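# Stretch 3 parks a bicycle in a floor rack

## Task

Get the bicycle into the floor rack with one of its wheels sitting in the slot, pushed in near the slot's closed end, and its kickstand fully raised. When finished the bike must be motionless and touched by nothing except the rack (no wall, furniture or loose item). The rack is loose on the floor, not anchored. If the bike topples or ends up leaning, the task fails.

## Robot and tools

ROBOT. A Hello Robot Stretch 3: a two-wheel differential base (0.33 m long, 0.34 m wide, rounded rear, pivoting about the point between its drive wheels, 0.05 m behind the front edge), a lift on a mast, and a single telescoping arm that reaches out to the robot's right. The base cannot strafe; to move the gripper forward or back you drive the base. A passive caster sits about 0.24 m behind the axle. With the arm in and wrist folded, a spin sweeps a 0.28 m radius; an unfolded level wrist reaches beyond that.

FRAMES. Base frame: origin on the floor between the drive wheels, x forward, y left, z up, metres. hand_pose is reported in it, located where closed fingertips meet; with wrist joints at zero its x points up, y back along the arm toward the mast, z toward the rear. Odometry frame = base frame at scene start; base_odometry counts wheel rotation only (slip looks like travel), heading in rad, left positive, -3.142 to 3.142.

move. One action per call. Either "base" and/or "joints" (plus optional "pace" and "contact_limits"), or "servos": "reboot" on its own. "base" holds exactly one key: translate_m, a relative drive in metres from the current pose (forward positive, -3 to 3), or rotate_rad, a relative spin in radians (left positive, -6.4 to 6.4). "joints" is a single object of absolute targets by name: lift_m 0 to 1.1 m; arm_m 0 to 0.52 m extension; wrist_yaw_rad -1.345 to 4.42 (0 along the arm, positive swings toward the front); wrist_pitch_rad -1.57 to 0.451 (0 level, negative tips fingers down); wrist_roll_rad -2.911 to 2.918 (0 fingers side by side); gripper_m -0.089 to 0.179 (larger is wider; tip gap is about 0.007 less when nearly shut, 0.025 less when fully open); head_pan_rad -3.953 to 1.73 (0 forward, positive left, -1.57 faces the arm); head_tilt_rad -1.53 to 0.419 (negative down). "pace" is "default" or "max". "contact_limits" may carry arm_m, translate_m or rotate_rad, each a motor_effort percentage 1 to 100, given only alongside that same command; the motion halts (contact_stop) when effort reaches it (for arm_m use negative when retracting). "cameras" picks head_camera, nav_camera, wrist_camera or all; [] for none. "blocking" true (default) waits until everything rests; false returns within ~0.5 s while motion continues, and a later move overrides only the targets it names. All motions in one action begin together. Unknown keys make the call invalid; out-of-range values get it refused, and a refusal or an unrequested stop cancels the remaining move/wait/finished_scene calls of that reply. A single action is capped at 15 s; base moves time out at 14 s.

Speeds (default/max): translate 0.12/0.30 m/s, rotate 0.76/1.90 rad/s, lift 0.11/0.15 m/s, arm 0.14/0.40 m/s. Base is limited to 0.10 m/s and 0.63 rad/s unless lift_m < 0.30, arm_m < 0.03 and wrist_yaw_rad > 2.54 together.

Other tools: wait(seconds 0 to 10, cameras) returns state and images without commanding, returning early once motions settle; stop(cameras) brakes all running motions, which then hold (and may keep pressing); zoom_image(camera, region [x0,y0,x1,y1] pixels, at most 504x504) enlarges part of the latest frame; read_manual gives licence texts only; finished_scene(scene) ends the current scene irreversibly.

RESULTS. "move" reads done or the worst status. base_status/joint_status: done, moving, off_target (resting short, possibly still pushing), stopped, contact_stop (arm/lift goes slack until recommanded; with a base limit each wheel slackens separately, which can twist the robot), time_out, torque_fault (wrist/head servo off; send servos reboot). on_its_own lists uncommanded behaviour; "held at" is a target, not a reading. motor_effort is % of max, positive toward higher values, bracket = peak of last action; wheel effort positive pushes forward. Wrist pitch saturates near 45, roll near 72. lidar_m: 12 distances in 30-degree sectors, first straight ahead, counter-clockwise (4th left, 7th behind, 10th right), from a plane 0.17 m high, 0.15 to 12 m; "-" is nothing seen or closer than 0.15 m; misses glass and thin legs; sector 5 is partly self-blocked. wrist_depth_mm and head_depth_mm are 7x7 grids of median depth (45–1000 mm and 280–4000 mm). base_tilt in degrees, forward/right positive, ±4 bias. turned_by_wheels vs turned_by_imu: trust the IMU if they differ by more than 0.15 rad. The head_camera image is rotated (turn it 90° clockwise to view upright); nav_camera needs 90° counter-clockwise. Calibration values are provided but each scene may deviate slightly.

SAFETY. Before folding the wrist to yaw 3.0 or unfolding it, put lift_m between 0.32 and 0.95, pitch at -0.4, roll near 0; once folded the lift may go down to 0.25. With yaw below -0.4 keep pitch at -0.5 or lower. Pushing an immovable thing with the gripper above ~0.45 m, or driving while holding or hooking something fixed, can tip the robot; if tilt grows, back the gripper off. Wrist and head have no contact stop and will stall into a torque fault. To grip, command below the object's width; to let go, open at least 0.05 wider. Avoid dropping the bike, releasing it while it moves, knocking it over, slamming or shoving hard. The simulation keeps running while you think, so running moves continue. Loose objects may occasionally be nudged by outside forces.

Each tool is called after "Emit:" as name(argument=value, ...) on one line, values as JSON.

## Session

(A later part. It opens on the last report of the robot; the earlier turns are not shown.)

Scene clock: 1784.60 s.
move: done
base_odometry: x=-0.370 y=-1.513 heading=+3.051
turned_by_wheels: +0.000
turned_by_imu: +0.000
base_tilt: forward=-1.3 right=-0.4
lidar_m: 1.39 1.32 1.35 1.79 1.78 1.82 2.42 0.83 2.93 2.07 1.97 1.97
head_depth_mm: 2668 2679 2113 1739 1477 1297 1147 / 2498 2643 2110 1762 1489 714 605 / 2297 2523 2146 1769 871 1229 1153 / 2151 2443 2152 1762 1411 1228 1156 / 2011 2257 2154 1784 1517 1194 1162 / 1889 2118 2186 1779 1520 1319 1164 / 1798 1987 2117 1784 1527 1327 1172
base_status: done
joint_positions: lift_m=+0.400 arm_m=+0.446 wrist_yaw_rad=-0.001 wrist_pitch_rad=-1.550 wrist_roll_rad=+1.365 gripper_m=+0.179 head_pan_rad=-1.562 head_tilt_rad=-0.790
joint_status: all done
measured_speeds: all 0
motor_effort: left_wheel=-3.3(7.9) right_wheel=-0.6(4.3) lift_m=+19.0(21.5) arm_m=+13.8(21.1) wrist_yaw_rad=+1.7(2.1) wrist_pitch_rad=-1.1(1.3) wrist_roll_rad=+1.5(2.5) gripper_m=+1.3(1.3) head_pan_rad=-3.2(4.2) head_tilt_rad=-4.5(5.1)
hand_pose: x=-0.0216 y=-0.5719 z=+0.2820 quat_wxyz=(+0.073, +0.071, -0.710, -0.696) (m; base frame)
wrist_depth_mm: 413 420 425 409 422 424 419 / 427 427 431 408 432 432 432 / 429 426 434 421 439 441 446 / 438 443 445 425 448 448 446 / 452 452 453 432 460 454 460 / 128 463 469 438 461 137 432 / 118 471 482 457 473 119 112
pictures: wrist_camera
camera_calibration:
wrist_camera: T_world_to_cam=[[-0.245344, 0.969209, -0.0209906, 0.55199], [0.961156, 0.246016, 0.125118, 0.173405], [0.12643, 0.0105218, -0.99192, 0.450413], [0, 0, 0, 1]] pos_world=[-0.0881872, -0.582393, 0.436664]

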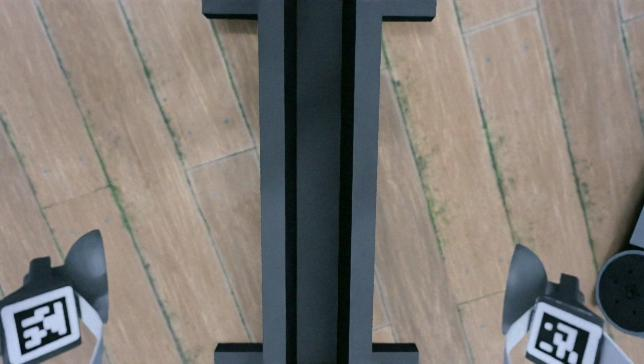

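Emit:
move(joints={"lift_m": 0.25}, cameras=["wrist_camera"])

Emit:
move(joints={"gripper_m": 0.05}, cameras=["wrist_camera", "head_camera"])

Scene clock: 1789.70 s.
move: done
base_odometry: x=-0.370 y=-1.513 heading=+3.051
turned_by_wheels: +0.000
turned_by_imu: +0.000
base_tilt: forward=-1.4 right=-0.5
lidar_m: 1.39 1.32 1.35 1.79 1.78 1.82 2.42 0.83 2.94 2.07 1.97 1.97
head_depth_mm: 2662 2669 2111 1755 1481 1287 1147 / 2467 2681 2127 1739 1484 1234 1097 / 2325 2517 2145 1766 984 1182 1131 / 2162 2446 2165 1771 1474 1202 1158 / 2036 2273 2159 1776 1518 1197 1160 / 1892 2134 2157 1782 1523 1320 1168 / 1778 1990 2127 1796 1527 1320 1171
base_status: not commanded
joint_positions: lift_m=+0.250 arm_m=+0.446 wrist_yaw_rad=-0.001 wrist_pitch_rad=-1.550 wrist_roll_rad=+1.365 gripper_m=+0.179 head_pan_rad=-1.562 head_tilt_rad=-0.790
joint_status: all done
measured_speeds: all 0
motor_effort: left_wheel=-3.3(4.2) right_wheel=-0.9(0.9) lift_m=+18.6(25.5) arm_m=+10.1(12.5) wrist_yaw_rad=+0.5(2.1) wrist_pitch_rad=-1.0(1.2) wrist_roll_rad=+1.6(1.8) gripper_m=+0.4(1.3) head_pan_rad=-3.6(4.4) head_tilt_rad=-4.5(5.3)
hand_pose: x=-0.0216 y=-0.5719 z=+0.1320 quat_wxyz=(+0.073, +0.071, -0.710, -0.696) (m; base frame)
wrist_depth_mm: 274 276 122 271 123 277 278 / 278 281 124 277 126 282 285 / 287 283 127 280 129 288 287 / 287 292 129 289 131 294 297 / 294 296 132 294 134 303 303 / 128 302 134 296 140 140 307 / 116 312 138 310 169 120 112
pictures: wrist_camera
camera_calibration:
wrist_camera: T_world_to_cam=[[-0.245309, 0.969218, -0.0209907, 0.548847], [0.961165, 0.245981, 0.125119, 0.192152], [0.126431, 0.0105172, -0.99192, 0.301628], [0, 0, 0, 1]] pos_world=[-0.0881877, -0.582391, 0.28667]

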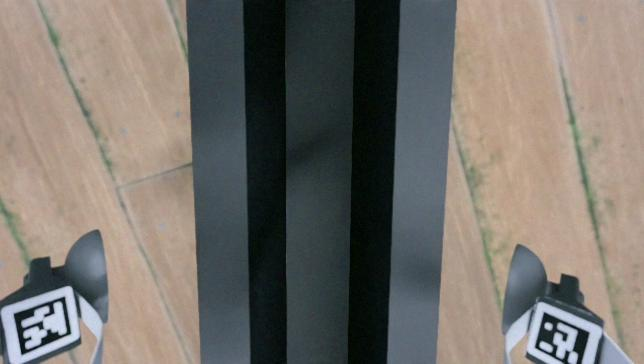

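Scene clock: 1791.50 s.
move: done
base_odometry: x=-0.370 y=-1.513 heading=+3.051
turned_by_wheels: +0.000
turned_by_imu: +0.000
base_tilt: forward=-1.3 right=-0.4
lidar_m: 1.38 1.32 1.35 1.79 1.78 1.82 2.41 0.83 2.93 2.07 1.97 1.97
head_depth_mm: 2666 2656 2091 1742 1484 1295 1145 / 2470 2644 2114 1758 1492 1235 1095 / 2293 2507 2141 1758 980 1216 1139 / 2147 2447 2155 1764 1478 1191 1160 / 2021 2269 2150 1791 1514 1195 1154 / 1892 2109 2161 1773 1516 1316 1166 / 1777 1972 2120 1792 1526 1328 1170
base_status: not commanded
joint_positions: lift_m=+0.250 arm_m=+0.446 wrist_yaw_rad=-0.001 wrist_pitch_rad=-1.556 wrist_roll_rad=+1.365 gripper_m=+0.051 head_pan_rad=-1.562 head_tilt_rad=-0.790
joint_status: all done
measured_speeds: all 0
motor_effort: left_wheel=-4.1(4.1) right_wheel=-0.3(0.8) lift_m=+18.1(19.4) arm_m=+8.2(10.1) wrist_yaw_rad=+1.5(2.1) wrist_pitch_rad=+0.2(1.2) wrist_roll_rad=+1.6(1.8) gripper_m=-17.3(88.8) head_pan_rad=-3.4(4.0) head_tilt_rad=-4.7(5.2)
hand_pose: x=-0.0215 y=-0.5704 z=+0.1321 quat_wxyz=(+0.073, +0.071, -0.708, -0.698) (m; base frame)
wrist_depth_mm: 270 274 123 268 123 278 281 / 278 279 126 275 126 285 287 / 282 283 127 284 129 289 294 / 290 289 130 289 131 296 298 / 294 294 132 295 134 302 303 / 302 124 135 301 136 308 311 / 308 117 139 303 140 314 318
pictures: head_camera (sideways), wrist_camera
camera_calibration:
head_camera: T_world_to_cam=[[0.0400986, 0.714475, -0.698511, 0.934929], [0.998735, -0.00742313, 0.0497404, -0.068217], [0.0303532, -0.699622, -0.713868, 0.890236], [0, 0, 0, 1]] pos_world=[0.0036198, -0.0456612, 1.29196]
wrist_camera: T_world_to_cam=[[-0.245338, 0.969316, -0.0153543, 0.546714], [0.961157, 0.245277, 0.126555, 0.191178], [0.126438, 0.0162907, -0.991841, 0.305005], [0, 0, 0, 1]] pos_world=[-0.0881871, -0.581799, 0.286716]

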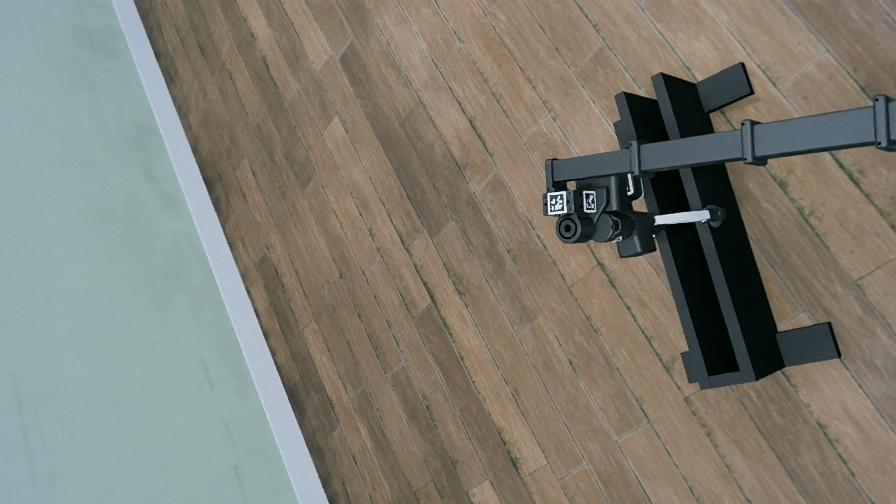

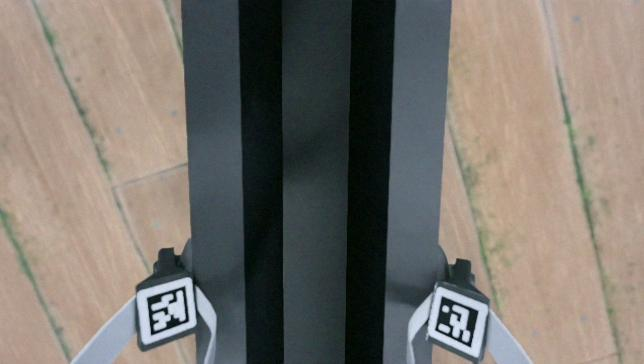

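Emit:
move(joints={"gripper_m": 0.02}, cameras=[])

Emit:
move(joints={"wrist_roll_rad": 1.5}, cameras=[])

Emit:
move(joints={"wrist_roll_rad": 1.61}, cameras=["wrist_camera", "head_camera"])

Scene clock: 1796.93 s.
move: done
base_odometry: x=-0.370 y=-1.513 heading=+3.051
turned_by_wheels: +0.000
turned_by_imu: +0.000
base_tilt: forward=-1.3 right=-0.4
lidar_m: 1.39 1.32 1.35 1.79 1.78 1.82 2.42 0.83 2.94 2.07 1.97 1.97
head_depth_mm: 2678 2684 2108 1739 1480 1294 1141 / 2478 2655 2141 1762 1493 1233 1097 / 2304 2518 2129 1773 983 1210 1137 / 2147 2462 2174 1755 1477 1196 1161 / 2030 2250 2148 1771 1510 1192 1160 / 1898 2116 2182 1803 1519 1321 1169 / 1789 1999 2122 1803 1527 1328 1167
base_status: not commanded
joint_positions: lift_m=+0.250 arm_m=+0.446 wrist_yaw_rad=-0.001 wrist_pitch_rad=-1.556 wrist_roll_rad=+1.365 gripper_m=+0.021 head_pan_rad=-1.562 head_tilt_rad=-0.790
joint_status: all done
measured_speeds: all 0
motor_effort: left_wheel=-3.6(4.1) right_wheel=+0.0(0.5) lift_m=+18.2(19.0) arm_m=+4.6(5.6) wrist_yaw_rad=+0.9(2.1) wrist_pitch_rad=+0.0(0.3) wrist_roll_rad=+1.4(1.8) gripper_m=-26.8(96.2) head_pan_rad=-3.1(4.0) head_tilt_rad=-3.9(5.1)
hand_pose: x=-0.0216 y=-0.5704 z=+0.1321 quat_wxyz=(+0.073, +0.072, -0.708, -0.698) (m; base frame)
wrist_depth_mm: 272 273 122 272 123 278 280 / 273 279 125 278 127 287 286 / 284 283 128 283 129 292 290 / 289 289 130 289 132 297 296 / 294 294 133 296 134 299 303 / 302 123 134 297 136 312 311 / 304 117 138 304 139 119 315
pictures: none
No camera images: "cameras" was empty.

Scene clock: 1797.60 s.
move: off_target
base_odometry: x=-0.370 y=-1.513 heading=+3.051
turned_by_wheels: +0.000
turned_by_imu: +0.000
base_tilt: forward=-1.3 right=-0.4
lidar_m: 1.38 1.32 1.35 1.79 1.78 1.82 2.41 0.83 2.94 2.07 1.97 1.96
head_depth_mm: 2709 2662 2122 1748 1490 1294 1141 / 2460 2650 2113 1747 1496 1234 1096 / 2284 2544 2145 1762 979 1205 1139 / 2153 2451 2137 1764 1476 1200 1160 / 2019 2266 2177 1782 1508 1206 1168 / 1884 2103 2178 1814 1529 1304 1168 / 1791 1992 2130 1803 1525 1322 1175
base_status: not commanded
joint_positions: lift_m=+0.250 arm_m=+0.446 wrist_yaw_rad=+0.014 wrist_pitch_rad=-1.556 wrist_roll_rad=+1.469 gripper_m=+0.024 head_pan_rad=-1.562 head_tilt_rad=-0.790
joint_status: wrist_roll_rad off_target (ended at +1.469, target +1.500)
measured_speeds: all 0
on_its_own: wrist_yaw_rad is at rest, and its effort (-11.9) is outside its rest range (-9 to +9)
motor_effort: left_wheel=-3.0(3.8) right_wheel=+0.0(0.5) lift_m=+18.1(19.0) arm_m=+2.9(4.6) wrist_yaw_rad=-11.9(14.8) wrist_pitch_rad=+0.2(0.3) wrist_roll_rad=+10.0(15.5) gripper_m=-15.2(27.1) head_pan_rad=-3.3(3.7) head_tilt_rad=-4.9(5.2)
hand_pose: x=-0.0218 y=-0.5704 z=+0.1321 quat_wxyz=(+0.041, +0.040, -0.711, -0.701) (m; base frame)
wrist_depth_mm: 273 272 127 271 123 278 280 / 278 279 126 277 140 284 285 / 281 285 128 281 129 292 293 / 286 290 131 285 132 298 299 / 295 294 133 296 135 304 305 / 302 123 139 300 135 308 310 / 307 117 139 309 139 316 317
pictures: none
No camera images: "cameras" was empty.

Scene clock: 1798.23 s.
move: off_target
base_odometry: x=-0.370 y=-1.513 heading=+3.051
turned_by_wheels: +0.000
turned_by_imu: +0.000
base_tilt: forward=-1.4 right=-0.4
lidar_m: 1.38 1.32 1.35 1.79 1.78 1.82 2.42 0.83 2.94 2.07 1.97 1.97
head_depth_mm: 2660 2648 2114 1740 1489 1298 1150 / 2476 2606 2105 1752 1487 1205 1097 / 2309 2510 2117 1752 983 1199 1141 / 2141 2458 2141 1768 1483 1199 1153 / 1999 2263 2165 1769 1507 1211 1166 / 1884 2114 2153 1796 1513 1298 1165 / 1780 1997 2119 1799 1534 1330 1168
base_status: not commanded
joint_positions: lift_m=+0.250 arm_m=+0.446 wrist_yaw_rad=+0.010 wrist_pitch_rad=-1.556 wrist_roll_rad=+1.586 gripper_m=+0.024 head_pan_rad=-1.562 head_tilt_rad=-0.790
joint_status: wrist_roll_rad off_target (ended at +1.586, target +1.610)
measured_speeds: all 0
motor_effort: left_wheel=-2.3(3.3) right_wheel=-0.1(0.4) lift_m=+18.1(19.0) arm_m=+2.7(3.7) wrist_yaw_rad=-9.2(18.1) wrist_pitch_rad=+0.0(0.3) wrist_roll_rad=+7.8(17.9) gripper_m=-14.2(15.3) head_pan_rad=-3.2(4.0) head_tilt_rad=-4.4(5.0)
hand_pose: x=-0.0217 y=-0.5704 z=+0.1321 quat_wxyz=(-0.002, -0.002, -0.712, -0.702) (m; base frame)
wrist_depth_mm: 273 272 123 273 123 279 280 / 276 281 127 276 127 281 287 / 286 286 128 281 129 293 293 / 290 291 130 287 132 296 295 / 295 296 133 293 134 305 304 / 302 124 141 300 136 309 311 / 309 118 139 304 139 314 317
pictures: head_camera (sideways), wrist_camera
camera_calibration:
head_camera: T_world_to_cam=[[0.0400987, 0.714475, -0.698511, 0.934929], [0.998735, -0.00742325, 0.0497404, -0.068217], [0.0303531, -0.699622, -0.713868, 0.890236], [0, 0, 0, 1]] pos_world=[0.0036198, -0.0456612, 1.29196]
wrist_camera: T_world_to_cam=[[-0.0376315, 0.999163, -0.0160386, 0.568297], [0.990786, 0.039396, 0.129578, 0.0741784], [0.130102, -0.0110146, -0.991439, 0.289479], [0, 0, 0, 1]] pos_world=[-0.0897709, -0.567555, 0.286504]

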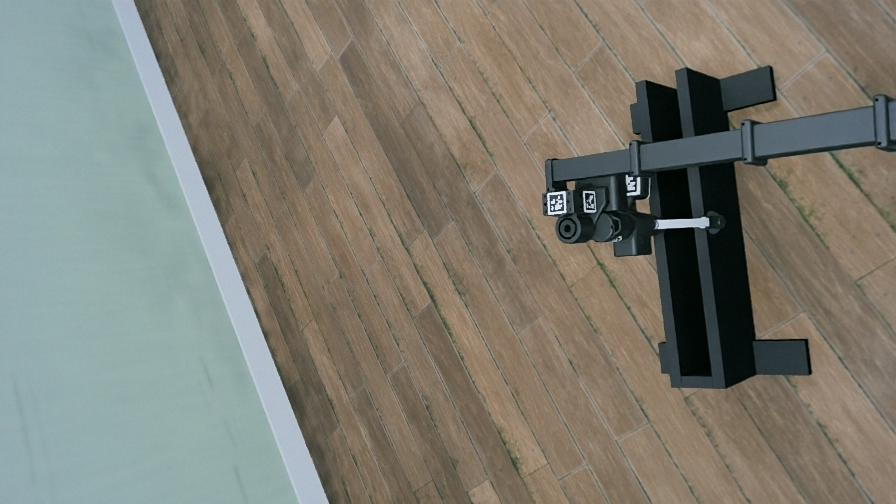

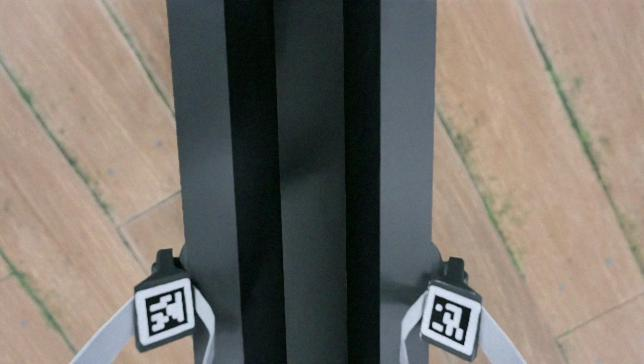

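Emit:
move(joints={"gripper_m": 0.179}, cameras=[])

Emit:
move(joints={"lift_m": 0.38}, cameras=["wrist_camera"])

Emit:
move(joints={"arm_m": 0.02, "lift_m": 0.35, "wrist_roll_rad": 0.0, "gripper_m": 0.0, "head_pan_rad": -2.0, "head_tilt_rad": -0.7}, cameras=["head_camera", "nav_camera"])

Scene clock: 1805.63 s.
move: done
base_odometry: x=-0.370 y=-1.513 heading=+3.051
turned_by_wheels: +0.000
turned_by_imu: +0.000
base_tilt: forward=-1.3 right=-0.5
lidar_m: 1.38 1.32 1.35 1.79 1.78 1.82 2.42 0.83 2.94 2.07 1.97 1.97
head_depth_mm: 2702 2670 2107 1722 1490 1292 1144 / 2473 2644 2124 1751 1487 1213 1090 / 2315 2527 2150 1780 983 1212 1137 / 2138 2450 2154 1771 1486 1198 1161 / 1999 2249 2175 1795 1511 1214 1168 / 1897 2111 2168 1786 1519 1294 1161 / 1784 1994 2141 1794 1517 1318 1168
base_status: not commanded
joint_positions: lift_m=+0.250 arm_m=+0.446 wrist_yaw_rad=+0.002 wrist_pitch_rad=-1.555 wrist_roll_rad=+1.605 gripper_m=+0.179 head_pan_rad=-1.562 head_tilt_rad=-0.790
joint_status: all done
measured_speeds: all 0
motor_effort: left_wheel=-1.9(2.9) right_wheel=-0.1(0.4) lift_m=+19.0(19.2) arm_m=-1.4(2.2) wrist_yaw_rad=-2.3(9.6) wrist_pitch_rad=+0.0(0.4) wrist_roll_rad=+1.5(7.9) gripper_m=+0.9(84.0) head_pan_rad=-3.2(4.1) head_tilt_rad=-4.1(5.1)
hand_pose: x=-0.0216 y=-0.5707 z=+0.1321 quat_wxyz=(-0.011, -0.011, -0.712, -0.702) (m; base frame)
wrist_depth_mm: 271 270 138 270 123 278 277 / 278 280 135 276 126 284 288 / 282 279 132 283 129 287 291 / 288 291 130 288 131 295 296 / 289 296 132 292 134 301 303 / 128 303 140 301 137 139 311 / 116 308 138 305 157 120 112
pictures: none
No camera images: "cameras" was empty.

Scene clock: 1807.63 s.
move: done
base_odometry: x=-0.370 y=-1.513 heading=+3.051
turned_by_wheels: +0.000
turned_by_imu: +0.000
base_tilt: forward=-1.3 right=-0.4
lidar_m: 1.38 1.32 1.35 1.79 1.78 1.82 2.41 0.83 2.94 2.07 1.97 1.96
head_depth_mm: 2668 2682 2107 1732 1487 1288 1150 / 2482 2655 2102 1758 1482 1155 623 / 2290 2517 2135 1761 890 1228 1155 / 2140 2449 2157 1788 1421 1225 1162 / 2006 2268 2165 1783 1520 1214 1159 / 1895 2141 2196 1794 1519 1298 1170 / 1788 1982 2153 1802 1524 1330 1168
base_status: not commanded
joint_positions: lift_m=+0.380 arm_m=+0.446 wrist_yaw_rad=+0.002 wrist_pitch_rad=-1.554 wrist_roll_rad=+1.605 gripper_m=+0.179 head_pan_rad=-1.562 head_tilt_rad=-0.790
joint_status: all done
measured_speeds: all 0
motor_effort: left_wheel=-2.0(2.8) right_wheel=+0.1(0.3) lift_m=+33.0(37.6) arm_m=-3.5(4.3) wrist_yaw_rad=-2.4(3.0) wrist_pitch_rad=-0.5(0.5) wrist_roll_rad=+1.9(1.9) gripper_m=+0.3(1.1) head_pan_rad=-3.2(4.0) head_tilt_rad=-4.2(5.2)
hand_pose: x=-0.0216 y=-0.5708 z=+0.2621 quat_wxyz=(-0.011, -0.011, -0.713, -0.701) (m; base frame)
wrist_depth_mm: 393 397 379 392 404 407 408 / 400 406 402 376 406 416 416 / 411 417 411 395 426 429 423 / 418 427 426 421 429 423 440 / 430 436 434 433 434 440 444 / 128 440 442 401 440 137 449 / 118 455 453 378 448 120 112
pictures: wrist_camera
camera_calibration:
wrist_camera: T_world_to_cam=[[-0.0115027, 0.999776, -0.017751, 0.572181], [0.991443, 0.0137118, 0.129816, 0.0424818], [0.13003, -0.0161058, -0.991379, 0.415386], [0, 0, 0, 1]] pos_world=[-0.0895495, -0.565946, 0.416447]

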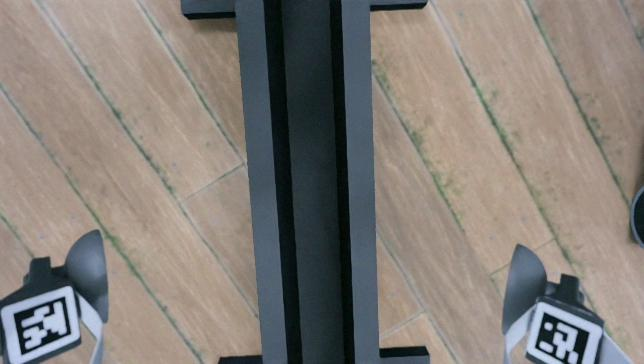

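Scene clock: 1811.97 s.
move: done
base_odometry: x=-0.370 y=-1.513 heading=+3.051
turned_by_wheels: +0.000
turned_by_imu: +0.000
base_tilt: forward=-1.3 right=-0.5
lidar_m: 1.39 1.32 1.35 1.79 1.78 1.82 2.42 0.83 2.93 2.07 1.97 1.97
head_depth_mm: 3022 3193 2392 1896 1580 1355 1175 / 3162 3304 2415 1901 1592 1356 1179 / 3364 3308 2458 1935 1593 1353 1189 / 3367 3361 2463 1945 1605 1257 1190 / 2917 3067 2433 1959 1623 1372 1154 / 2571 2819 2482 1964 1618 1385 1131 / 2281 2449 2515 1967 1624 1382 1099
base_status: not commanded
joint_positions: lift_m=+0.350 arm_m=+0.020 wrist_yaw_rad=+0.002 wrist_pitch_rad=-1.554 wrist_roll_rad=+0.003 gripper_m=+0.000 head_pan_rad=-1.992 head_tilt_rad=-0.705
joint_status: all done
measured_speeds: all 0
motor_effort: left_wheel=-2.0(2.7) right_wheel=-0.2(0.4) lift_m=+19.4(31.9) arm_m=-14.9(26.1) wrist_yaw_rad=-1.6(3.5) wrist_pitch_rad=-0.4(0.6) wrist_roll_rad=-1.2(2.8) gripper_m=-1.8(83.1) head_pan_rad=-3.1(7.4) head_tilt_rad=+2.3(2.7)
hand_pose: x=-0.0217 y=-0.1451 z=+0.2321 quat_wxyz=(+0.504, +0.495, -0.504, -0.497) (m; base frame)
wrist_depth_mm: 368 368 369 367 383 377 382 / 374 380 383 379 384 381 389 / 377 385 391 387 394 392 393 / 389 393 389 278 314 401 402 / 398 402 236 237 239 239 412 / 413 409 127 131 242 246 247 / 415 420 122 247 246 248 253
pictures: head_camera (sideways), nav_camera (sideways)
camera_calibration:
head_camera: T_world_to_cam=[[0.308808, 0.576186, -0.756734, 1.00917], [0.906567, -0.418978, 0.0509379, -0.0692193], [-0.287705, -0.70176, -0.651735, 0.811361], [0, 0, 0, 1]] pos_world=[-0.015456, -0.0410906, 1.29599]
nav_camera: T_world_to_cam=[[-0.262523, -0.596376, 0.758563, -0.941941], [-0.929405, 0.367616, -0.0326308, 0.100706], [-0.2594, -0.713578, -0.650782, 0.804637], [0, 0, 0, 1]] pos_world=[0.055038, -0.0246005, 1.24145]

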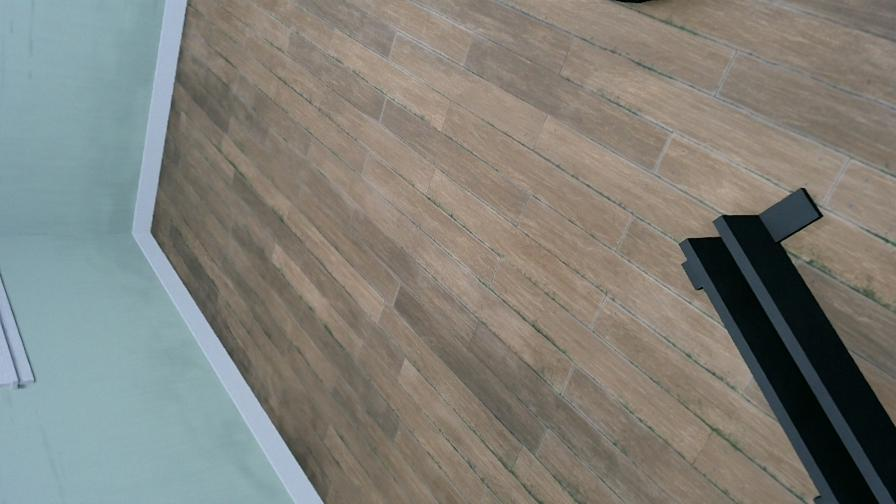

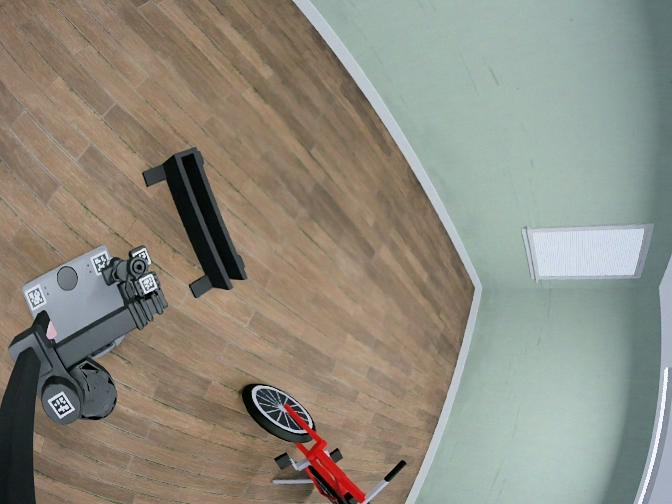

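Emit:
move(joints={"head_pan_rad": -2.55, "head_tilt_rad": -0.7}, cameras=["head_camera", "nav_camera"])

Scene clock: 1817.83 s.
move: done
base_odometry: x=-0.370 y=-1.513 heading=+3.051
turned_by_wheels: +0.000
turned_by_imu: +0.000
base_tilt: forward=-1.4 right=-0.5
lidar_m: 1.39 1.32 1.36 1.79 1.78 1.82 2.42 0.83 2.94 2.07 1.97 1.97
head_depth_mm: 3110 3189 2250 1902 1576 1354 1178 / 3081 3244 1565 1780 1593 1356 1178 / 3038 3276 2352 1407 1477 1354 1185 / 3036 3293 2441 1950 1531 1371 1193 / 3081 3231 2477 1960 1615 1375 1194 / 3053 3252 2502 1971 1619 1377 1155 / 3044 3261 2546 1984 1624 1386 1108
base_status: not commanded
joint_positions: lift_m=+0.350 arm_m=+0.020 wrist_yaw_rad=+0.002 wrist_pitch_rad=-1.554 wrist_roll_rad=+0.003 gripper_m=+0.000 head_pan_rad=-2.542 head_tilt_rad=-0.705
joint_status: all done
measured_speeds: all 0
motor_effort: left_wheel=-2.4(2.7) right_wheel=-0.4(0.4) lift_m=+20.6(21.5) arm_m=-14.7(15.6) wrist_yaw_rad=-1.4(2.5) wrist_pitch_rad=-0.2(0.5) wrist_roll_rad=-1.3(1.5) gripper_m=-1.1(1.8) head_pan_rad=-2.9(6.4) head_tilt_rad=+2.1(3.9)
hand_pose: x=-0.0217 y=-0.1451 z=+0.2321 quat_wxyz=(+0.504, +0.495, -0.504, -0.497) (m; base frame)
wrist_depth_mm: 371 366 373 375 375 373 381 / 380 376 383 382 385 386 389 / 381 382 389 393 393 390 392 / 392 400 390 282 311 399 399 / 398 400 238 236 240 241 410 / 405 409 126 130 245 245 249 / 417 418 122 249 248 251 256
pictures: head_camera (sideways), nav_camera (sideways)
camera_calibration:
head_camera: T_world_to_cam=[[0.564394, 0.329867, -0.756734, 1.00761], [0.553972, -0.830976, 0.0509379, -0.0670684], [-0.612025, -0.447959, -0.651735, 0.813339], [0, 0, 0, 1]] pos_world=[-0.0337518, -0.0237683, 1.29599]
nav_camera: T_world_to_cam=[[-0.535482, -0.37127, 0.758563, -0.940277], [-0.600284, 0.799121, -0.0326308, 0.0986979], [-0.594069, -0.472827, -0.650782, 0.806679], [0, 0, 0, 1]] pos_world=[0.0349678, -0.0465484, 1.24145]

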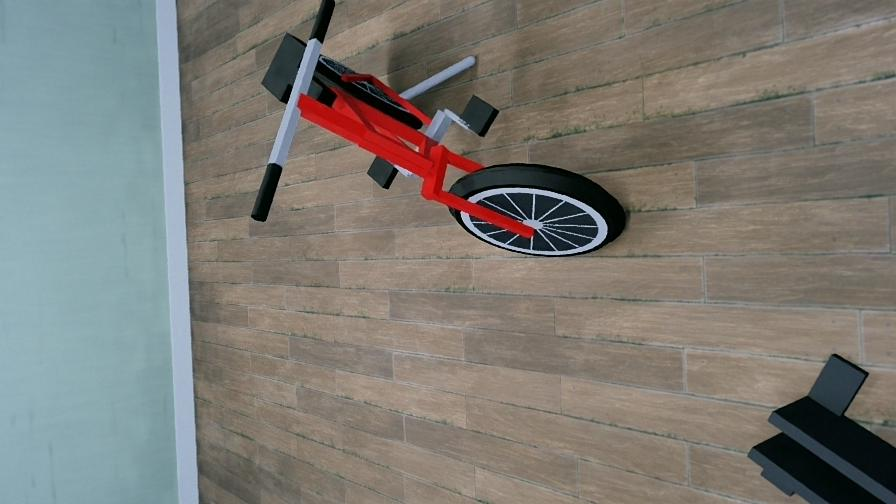

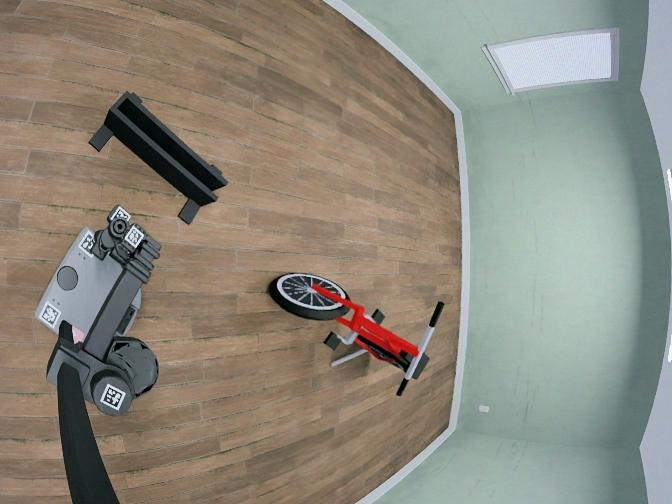

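Emit:
move(base={"translate_m": -1.08}, joints={"lift_m": 0.95, "arm_m": 0.1, "head_pan_rad": -1.57, "head_tilt_rad": -0.75}, cameras=["head_camera", "nav_camera"])

Scene clock: 1845.03 s.
move: done
base_odometry: x=+0.706 y=-1.611 heading=+3.051
turned_by_wheels: +0.000
turned_by_imu: -0.004
base_tilt: forward=-1.3 right=-0.4
lidar_m: 2.33 2.21 1.77 1.26 1.20 1.22 1.62 0.66 0.40 0.39 0.48 2.61
head_depth_mm: 2776 2953 - - 1502 1073 1124 / 3045 3140 - - 1491 979 1133 / 3015 3007 - - - 412 1046 / 2777 2920 2402 1928 698 786 1181 / 2582 2846 2327 1867 1528 983 1164 / 2456 2725 2339 1885 1574 1350 1140 / 2331 2559 2373 1897 1574 1354 1170
base_status: done
joint_positions: lift_m=+0.950 arm_m=+0.100 wrist_yaw_rad=+0.001 wrist_pitch_rad=-1.554 wrist_roll_rad=+0.003 gripper_m=+0.000 head_pan_rad=-1.578 head_tilt_rad=-0.740
joint_status: all done
measured_speeds: all 0
motor_effort: left_wheel=-2.5(8.9) right_wheel=-0.9(4.6) lift_m=+33.7(39.6) arm_m=+10.1(22.5) wrist_yaw_rad=-0.4(3.1) wrist_pitch_rad=-0.4(0.7) wrist_roll_rad=-1.3(1.8) gripper_m=-0.9(2.3) head_pan_rad=+3.7(7.3) head_tilt_rad=-4.2(5.0)
hand_pose: x=-0.0217 y=-0.2251 z=+0.8321 quat_wxyz=(+0.504, +0.495, -0.504, -0.497) (m; base frame)
wrist_depth_mm: 943 976 647 380 498 445 448 / 971 963 995 997 978 962 992 / 975 993 - - 990 - - / - - - 952 - - - / - - - 851 - - - / - - 126 130 - - - / - - 122 653 - - -
pictures: head_camera (sideways), nav_camera (sideways)
camera_calibration:
head_camera: T_world_to_cam=[[0.0513887, 0.678384, -0.732908, 0.979687], [0.998502, -0.0211018, 0.0504792, -0.0691805], [0.0187786, -0.734404, -0.678452, 0.844244], [0, 0, 0, 1]] pos_world=[0.00287836, -0.0460478, 1.29429]
nav_camera: T_world_to_cam=[[-0.000891616, -0.678334, 0.734753, -0.912505], [-0.998776, -0.0357272, -0.0341958, 0.103165], [0.0494468, -0.733884, -0.677473, 0.83747], [0, 0, 0, 1]] pos_world=[0.0608147, -0.000691495, 1.24136]

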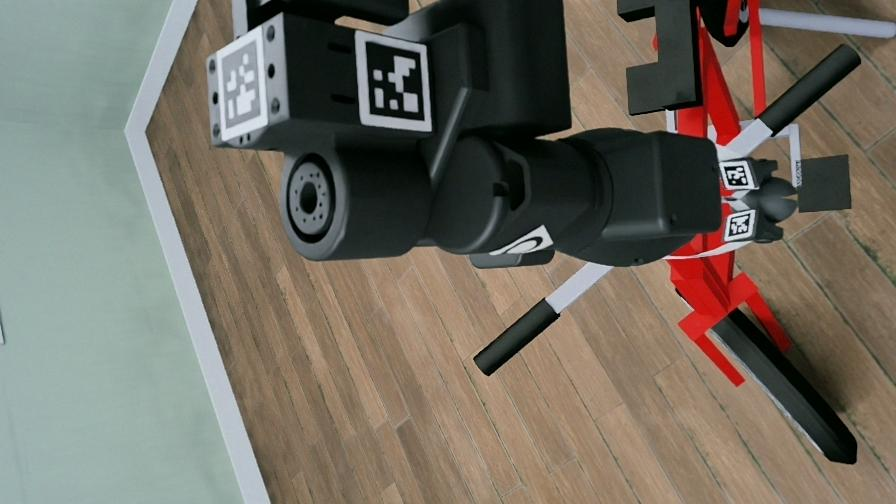

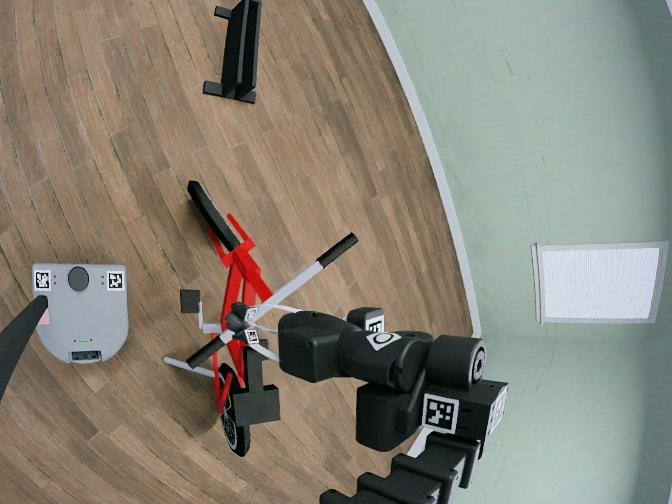

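Emit:
move(joints={"arm_m": 0.33, "lift_m": 1.05}, cameras=["head_camera", "wrist_camera"])

Scene clock: 1850.93 s.
move: done
base_odometry: x=+0.706 y=-1.611 heading=+3.051
turned_by_wheels: +0.000
turned_by_imu: +0.000
base_tilt: forward=-1.3 right=-0.4
lidar_m: 2.34 2.22 1.76 1.27 1.20 1.23 1.62 0.66 0.40 0.39 0.48 2.61
head_depth_mm: 2805 2914 2268 1833 1534 1073 1120 / 352 3023 2290 1852 1537 979 1126 / 346 2754 2230 1851 1548 1023 1113 / 347 378 2151 1767 1558 927 1175 / 2605 2833 2323 1882 1528 983 1166 / 2441 2749 2357 1876 1573 1357 1145 / 2309 2573 2369 1898 1586 1354 1172
base_status: not commanded
joint_positions: lift_m=+1.050 arm_m=+0.330 wrist_yaw_rad=+0.001 wrist_pitch_rad=-1.554 wrist_roll_rad=+0.003 gripper_m=+0.000 head_pan_rad=-1.578 head_tilt_rad=-0.741
joint_status: all done
measured_speeds: all 0
motor_effort: left_wheel=-2.8(3.3) right_wheel=-0.8(1.2) lift_m=+33.2(38.7) arm_m=+16.1(24.0) wrist_yaw_rad=-0.1(2.1) wrist_pitch_rad=-0.5(0.6) wrist_roll_rad=-1.0(1.6) gripper_m=-0.8(1.8) head_pan_rad=+4.1(4.7) head_tilt_rad=-4.1(5.0)
hand_pose: x=-0.0216 y=-0.4551 z=+0.9321 quat_wxyz=(+0.504, +0.495, -0.504, -0.497) (m; base frame)
wrist_depth_mm: - - - - - - - / - - - - - - - / - - 355 - - - - / - - - 630 635 587 - / - - - - - - - / - - 126 131 - - - / - - 122 996 - - -
pictures: head_camera (sideways), wrist_camera
camera_calibration:
head_camera: T_world_to_cam=[[0.0512952, 0.678503, -0.732805, 0.979553], [0.998505, -0.0209707, 0.0504771, -0.0691778], [0.0188814, -0.734299, -0.678564, 0.844388], [0, 0, 0, 1]] pos_world=[0.00288477, -0.0460471, 1.29428]
wrist_camera: T_world_to_cam=[[-0.999178, -0.040541, -0.00050333, -0.0425292], [-0.0403302, 0.992554, 0.114932, 0.391039], [-0.00415986, 0.114857, -0.993373, 1.14004], [0, 0, 0, 1]] pos_world=[-0.0219812, -0.520793, 1.08752]

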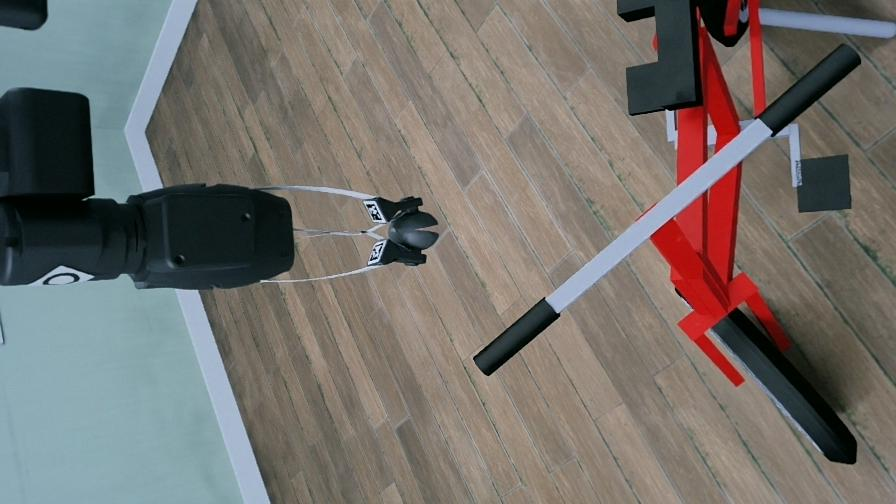

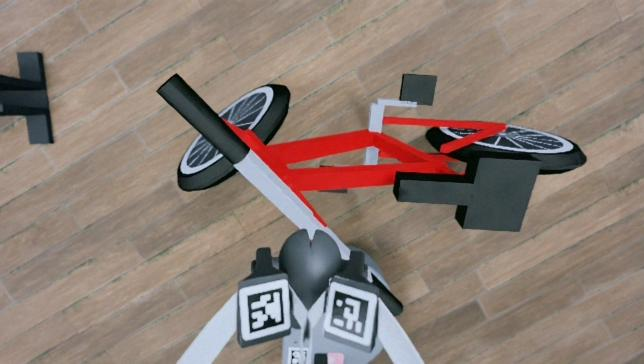

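Emit:
move(base={"translate_m": -0.22}, joints={"arm_m": 0.145, "lift_m": 0.95, "gripper_m": -0.05}, cameras=["head_camera", "wrist_camera"])

Scene clock: 1888.47 s.
move: done
base_odometry: x=+0.925 y=-1.631 heading=+3.051
turned_by_wheels: +0.000
turned_by_imu: +0.000
base_tilt: forward=-1.3 right=-0.5
lidar_m: 2.53 2.40 1.59 1.13 1.08 1.10 1.46 2.34 0.47 0.41 0.40 0.63
head_depth_mm: 2575 2755 2045 1739 1535 1250 1164 / 2864 3097 - 1705 1545 821 1170 / 3105 3264 - 294 312 793 1156 / 2936 3104 2171 383 345 1037 1180 / 2753 2922 2344 1867 1567 1273 1122 / 2556 2791 2337 1881 1569 977 1187 / 2421 2681 2367 1897 1581 924 1170
base_status: done
joint_positions: lift_m=+0.950 arm_m=+0.145 wrist_yaw_rad=+0.001 wrist_pitch_rad=-1.554 wrist_roll_rad=+0.003 gripper_m=-0.049 head_pan_rad=-1.578 head_tilt_rad=-0.741
joint_status: all done
measured_speeds: all 0
motor_effort: left_wheel=-2.4(7.5) right_wheel=-1.0(4.8) lift_m=+19.3(32.3) arm_m=-15.1(21.5) wrist_yaw_rad=-0.2(2.0) wrist_pitch_rad=-0.4(0.6) wrist_roll_rad=-0.9(1.5) gripper_m=-14.8(90.4) head_pan_rad=+3.7(4.7) head_tilt_rad=-4.0(5.0)
hand_pose: x=-0.0216 y=-0.2701 z=+0.8321 quat_wxyz=(+0.504, +0.495, -0.504, -0.497) (m; base frame)
wrist_depth_mm: 307 463 967 727 439 980 959 / 994 469 977 467 461 982 - / - 988 - - 996 - - / 996 - - - - - - / - - - 872 - - - / - - - 128 - - - / - - 120 - - - -
pictures: head_camera (sideways), wrist_camera
camera_calibration:
head_camera: T_world_to_cam=[[0.0512174, 0.678525, -0.732789, 0.979534], [0.998507, -0.0208571, 0.0504768, -0.0691774], [0.0189659, -0.734281, -0.678581, 0.844409], [0, 0, 0, 1]] pos_world=[0.00289006, -0.0460473, 1.29428]
wrist_camera: T_world_to_cam=[[-0.999168, -0.0407877, -0.000498795, -0.0351498], [-0.0405748, 0.992546, 0.114917, 0.218917], [-0.00419214, 0.114842, -0.993375, 1.01945], [0, 0, 0, 1]] pos_world=[-0.0219643, -0.335795, 0.987522]

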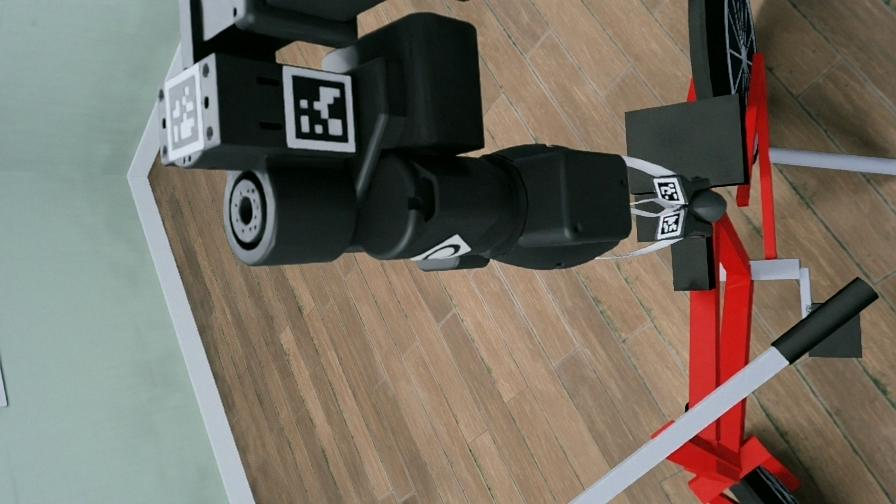

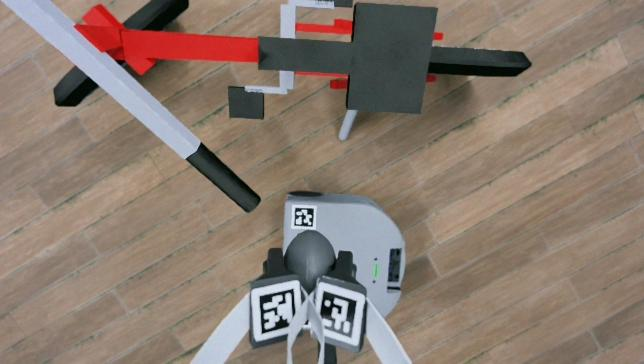

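Emit:
move(joints={"arm_m": 0.174, "lift_m": 0.84}, cameras=[])

Emit:
move(joints={"lift_m": 0.725}, cameras=["head_camera", "wrist_camera"])

Scene clock: 1901.17 s.
move: done
base_odometry: x=+0.925 y=-1.631 heading=+3.051
turned_by_wheels: +0.000
turned_by_imu: +0.000
base_tilt: forward=-1.3 right=-0.4
lidar_m: 2.53 2.40 1.59 1.14 1.08 1.10 1.46 2.34 0.47 0.41 0.40 0.63
head_depth_mm: 2604 2711 2290 321 294 1082 1164 / 2856 2929 2304 360 383 819 1174 / 3107 3049 2295 363 379 783 1153 / 2897 3075 2298 381 432 805 1172 / 2696 2910 2330 1870 1576 1271 1119 / 2584 2832 2363 1867 1567 968 1188 / 2430 2662 2372 1913 1581 923 1174
base_status: not commanded
joint_positions: lift_m=+0.840 arm_m=+0.174 wrist_yaw_rad=+0.001 wrist_pitch_rad=-1.554 wrist_roll_rad=+0.003 gripper_m=-0.049 head_pan_rad=-1.578 head_tilt_rad=-0.741
joint_status: all done
measured_speeds: all 0
motor_effort: left_wheel=-2.6(3.1) right_wheel=-0.9(1.2) lift_m=+18.5(23.3) arm_m=+14.7(21.7) wrist_yaw_rad=-1.7(1.9) wrist_pitch_rad=-0.3(0.5) wrist_roll_rad=-1.1(1.5) gripper_m=-14.6(15.6) head_pan_rad=+3.8(4.8) head_tilt_rad=-3.9(4.8)
hand_pose: x=-0.0216 y=-0.2992 z=+0.7221 quat_wxyz=(+0.504, +0.495, -0.504, -0.497) (m; base frame)
wrist_depth_mm: 425 368 862 662 326 843 889 / 487 886 706 343 345 904 881 / 241 908 889 900 367 921 908 / 908 280 894 902 912 939 954 / 905 920 904 749 906 949 939 / 921 940 316 128 820 951 960 / 961 993 120 801 946 998 975
pictures: none
No camera images: "cameras" was empty.

Scene clock: 1903.03 s.
move: done
base_odometry: x=+0.925 y=-1.631 heading=+3.051
turned_by_wheels: +0.000
turned_by_imu: +0.000
base_tilt: forward=-1.3 right=-0.5
lidar_m: 2.53 2.40 1.58 1.14 1.08 1.10 1.46 2.34 0.47 0.41 0.40 0.63
head_depth_mm: 2587 2726 2258 1830 1467 346 312 / 2850 2969 2292 1835 434 778 1166 / 3109 3024 2309 1842 438 488 1135 / 2915 3066 2296 1868 1486 802 1162 / 2775 2954 2332 1875 1561 1277 1123 / 2568 2801 2329 1888 1567 973 1186 / 2449 2679 2381 1888 1586 925 1163
base_status: not commanded
joint_positions: lift_m=+0.725 arm_m=+0.174 wrist_yaw_rad=+0.001 wrist_pitch_rad=-1.554 wrist_roll_rad=+0.003 gripper_m=-0.049 head_pan_rad=-1.578 head_tilt_rad=-0.741
joint_status: all done
measured_speeds: all 0
motor_effort: left_wheel=-2.8(3.1) right_wheel=-1.0(1.2) lift_m=+18.7(23.5) arm_m=+13.8(15.9) wrist_yaw_rad=-1.1(1.7) wrist_pitch_rad=-0.3(0.6) wrist_roll_rad=-0.8(1.4) gripper_m=-15.0(15.7) head_pan_rad=+3.9(4.8) head_tilt_rad=-4.5(4.9)
hand_pose: x=-0.0216 y=-0.2992 z=+0.6071 quat_wxyz=(+0.504, +0.495, -0.504, -0.497) (m; base frame)
wrist_depth_mm: 249 266 224 223 222 223 751 / 775 757 754 750 235 238 782 / 763 755 738 753 249 789 792 / 757 769 806 790 773 796 788 / 167 799 821 693 796 800 820 / 797 190 823 127 641 830 854 / 842 834 122 127 709 851 844
pictures: head_camera (sideways), wrist_camera
camera_calibration:
head_camera: T_world_to_cam=[[0.0512175, 0.678525, -0.732789, 0.979534], [0.998507, -0.0208574, 0.0504768, -0.0691774], [0.0189657, -0.734281, -0.678581, 0.84441], [0, 0, 0, 1]] pos_world=[0.00289005, -0.0460473, 1.29428]
wrist_camera: T_world_to_cam=[[-0.999168, -0.0407878, -0.000498789, -0.0364451], [-0.0405749, 0.992546, 0.114917, 0.273562], [-0.00419215, 0.114842, -0.993375, 0.79927], [0, 0, 0, 1]] pos_world=[-0.0219643, -0.364799, 0.76252]

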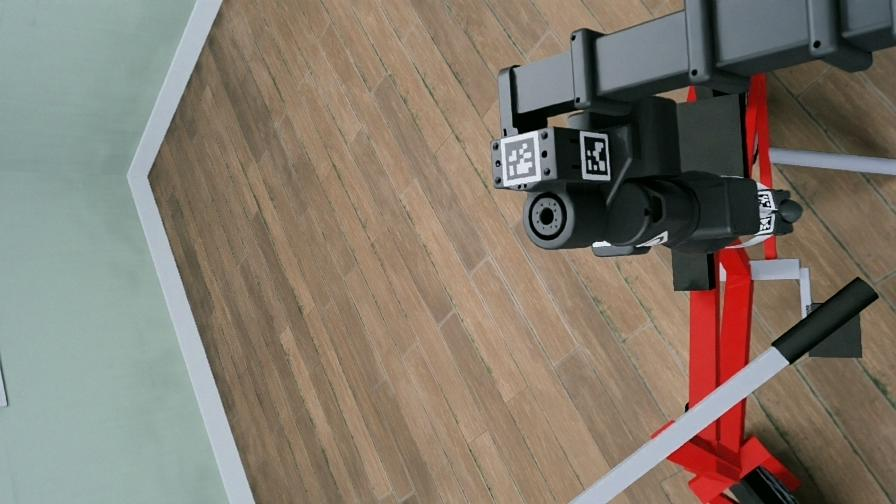

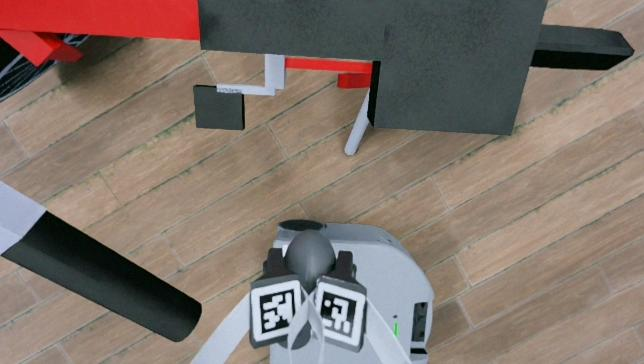

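Emit:
move(joints={"arm_m": 0.19}, cameras=[])

Emit:
move(base={"translate_m": 0.12}, contact_limits={"translate_m": 30}, cameras=["head_camera", "wrist_camera"])

Scene clock: 1910.23 s.
move: done
base_odometry: x=+0.925 y=-1.631 heading=+3.051
turned_by_wheels: +0.000
turned_by_imu: +0.000
base_tilt: forward=-1.3 right=-0.5
lidar_m: 2.52 2.40 1.59 1.14 1.08 1.11 1.46 2.34 0.47 0.41 0.40 0.63
head_depth_mm: 2576 2732 2273 1836 1468 351 317 / 2825 2928 2269 1849 437 788 1165 / 3120 2993 2293 1851 455 627 1154 / 2943 3078 2327 1855 1458 805 1156 / 2746 2919 2331 1870 1565 1273 1122 / 2596 2805 2365 1875 1585 973 1185 / 2449 2674 2359 1895 1581 920 1173
base_status: not commanded
joint_positions: lift_m=+0.725 arm_m=+0.190 wrist_yaw_rad=+0.001 wrist_pitch_rad=-1.554 wrist_roll_rad=+0.003 gripper_m=-0.049 head_pan_rad=-1.578 head_tilt_rad=-0.741
joint_status: all done
measured_speeds: all 0
motor_effort: left_wheel=-2.6(3.4) right_wheel=-1.1(1.1) lift_m=+21.3(21.8) arm_m=+15.1(22.0) wrist_yaw_rad=-0.8(1.7) wrist_pitch_rad=-0.1(0.5) wrist_roll_rad=-1.1(1.3) gripper_m=-14.2(15.6) head_pan_rad=+3.6(4.5) head_tilt_rad=-3.9(5.5)
hand_pose: x=-0.0216 y=-0.3151 z=+0.6071 quat_wxyz=(+0.504, +0.495, -0.504, -0.497) (m; base frame)
wrist_depth_mm: 246 264 223 222 218 220 764 / 745 755 565 231 231 233 784 / 776 752 766 771 245 250 778 / 770 786 782 794 773 797 797 / 787 776 795 806 815 840 842 / 167 818 802 128 658 813 830 / 823 194 120 127 718 852 841
pictures: none
No camera images: "cameras" was empty.

Scene clock: 1912.57 s.
move: done
base_odometry: x=+0.805 y=-1.620 heading=+3.051
turned_by_wheels: +0.000
turned_by_imu: +0.000
base_tilt: forward=-1.3 right=-0.5
lidar_m: 2.42 2.30 1.68 1.21 1.15 1.17 1.55 0.70 0.51 0.38 0.53 0.57
head_depth_mm: 2703 2827 2276 1838 1471 351 317 / 2972 2993 2283 1844 436 811 1145 / 3028 3022 2277 1843 455 631 1112 / 2884 3003 2317 1863 1451 663 1118 / 2689 2883 2328 1862 1567 940 1181 / 2508 2738 2373 1872 1505 959 1170 / 2370 2609 2354 1900 1586 1360 1147
base_status: done
joint_positions: lift_m=+0.725 arm_m=+0.190 wrist_yaw_rad=+0.000 wrist_pitch_rad=-1.554 wrist_roll_rad=+0.003 gripper_m=-0.049 head_pan_rad=-1.578 head_tilt_rad=-0.741
joint_status: not commanded
measured_speeds: all 0
motor_effort: left_wheel=-2.1(6.1) right_wheel=+7.1(8.5) lift_m=+23.6(23.6) arm_m=+15.2(16.5) wrist_yaw_rad=-0.5(1.7) wrist_pitch_rad=-0.2(0.5) wrist_roll_rad=-1.1(1.5) gripper_m=-14.7(15.7) head_pan_rad=+3.8(4.7) head_tilt_rad=-4.2(4.9)
contact_limits: translate_m 30 (maximum 100)
hand_pose: x=-0.0216 y=-0.3151 z=+0.6071 quat_wxyz=(+0.504, +0.495, -0.504, -0.497) (m; base frame)
wrist_depth_mm: 152 231 255 281 225 249 222 / 113 729 769 598 232 231 231 / - 782 775 761 766 768 245 / 761 122 776 796 790 801 802 / 776 131 156 753 799 810 844 / 831 797 148 127 646 829 836 / 852 831 120 175 711 828 853
pictures: head_camera (sideways), wrist_camera
camera_calibration:
head_camera: T_world_to_cam=[[0.0512174, 0.678525, -0.732789, 0.979533], [0.998507, -0.0208572, 0.0504768, -0.0691774], [0.0189658, -0.734281, -0.678581, 0.84441], [0, 0, 0, 1]] pos_world=[0.00289005, -0.0460473, 1.29428]
wrist_camera: T_world_to_cam=[[-0.999168, -0.0407894, -0.00049869, -0.037098], [-0.0405765, 0.992546, 0.114917, 0.28944], [-0.00419244, 0.114842, -0.993375, 0.801107], [0, 0, 0, 1]] pos_world=[-0.0219641, -0.380796, 0.76252]

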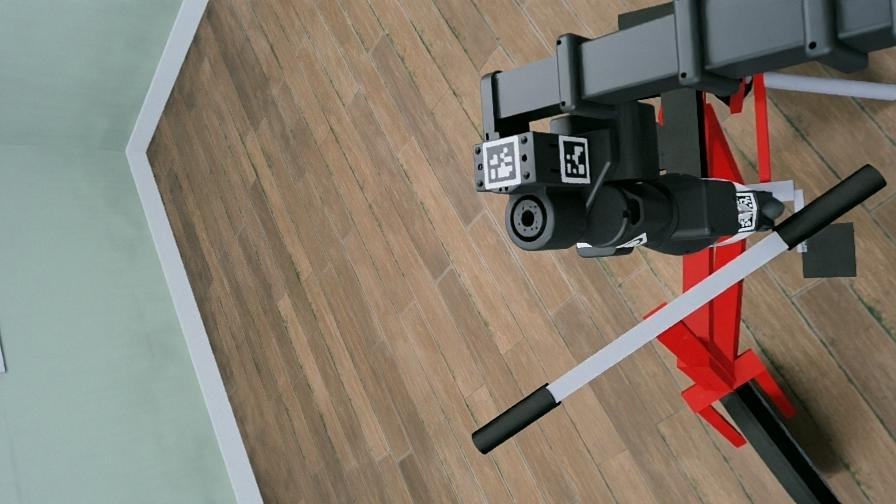

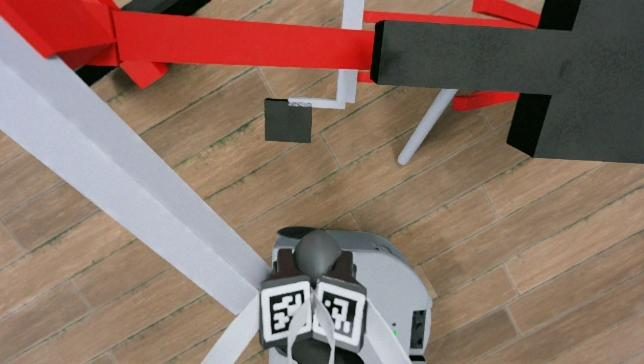

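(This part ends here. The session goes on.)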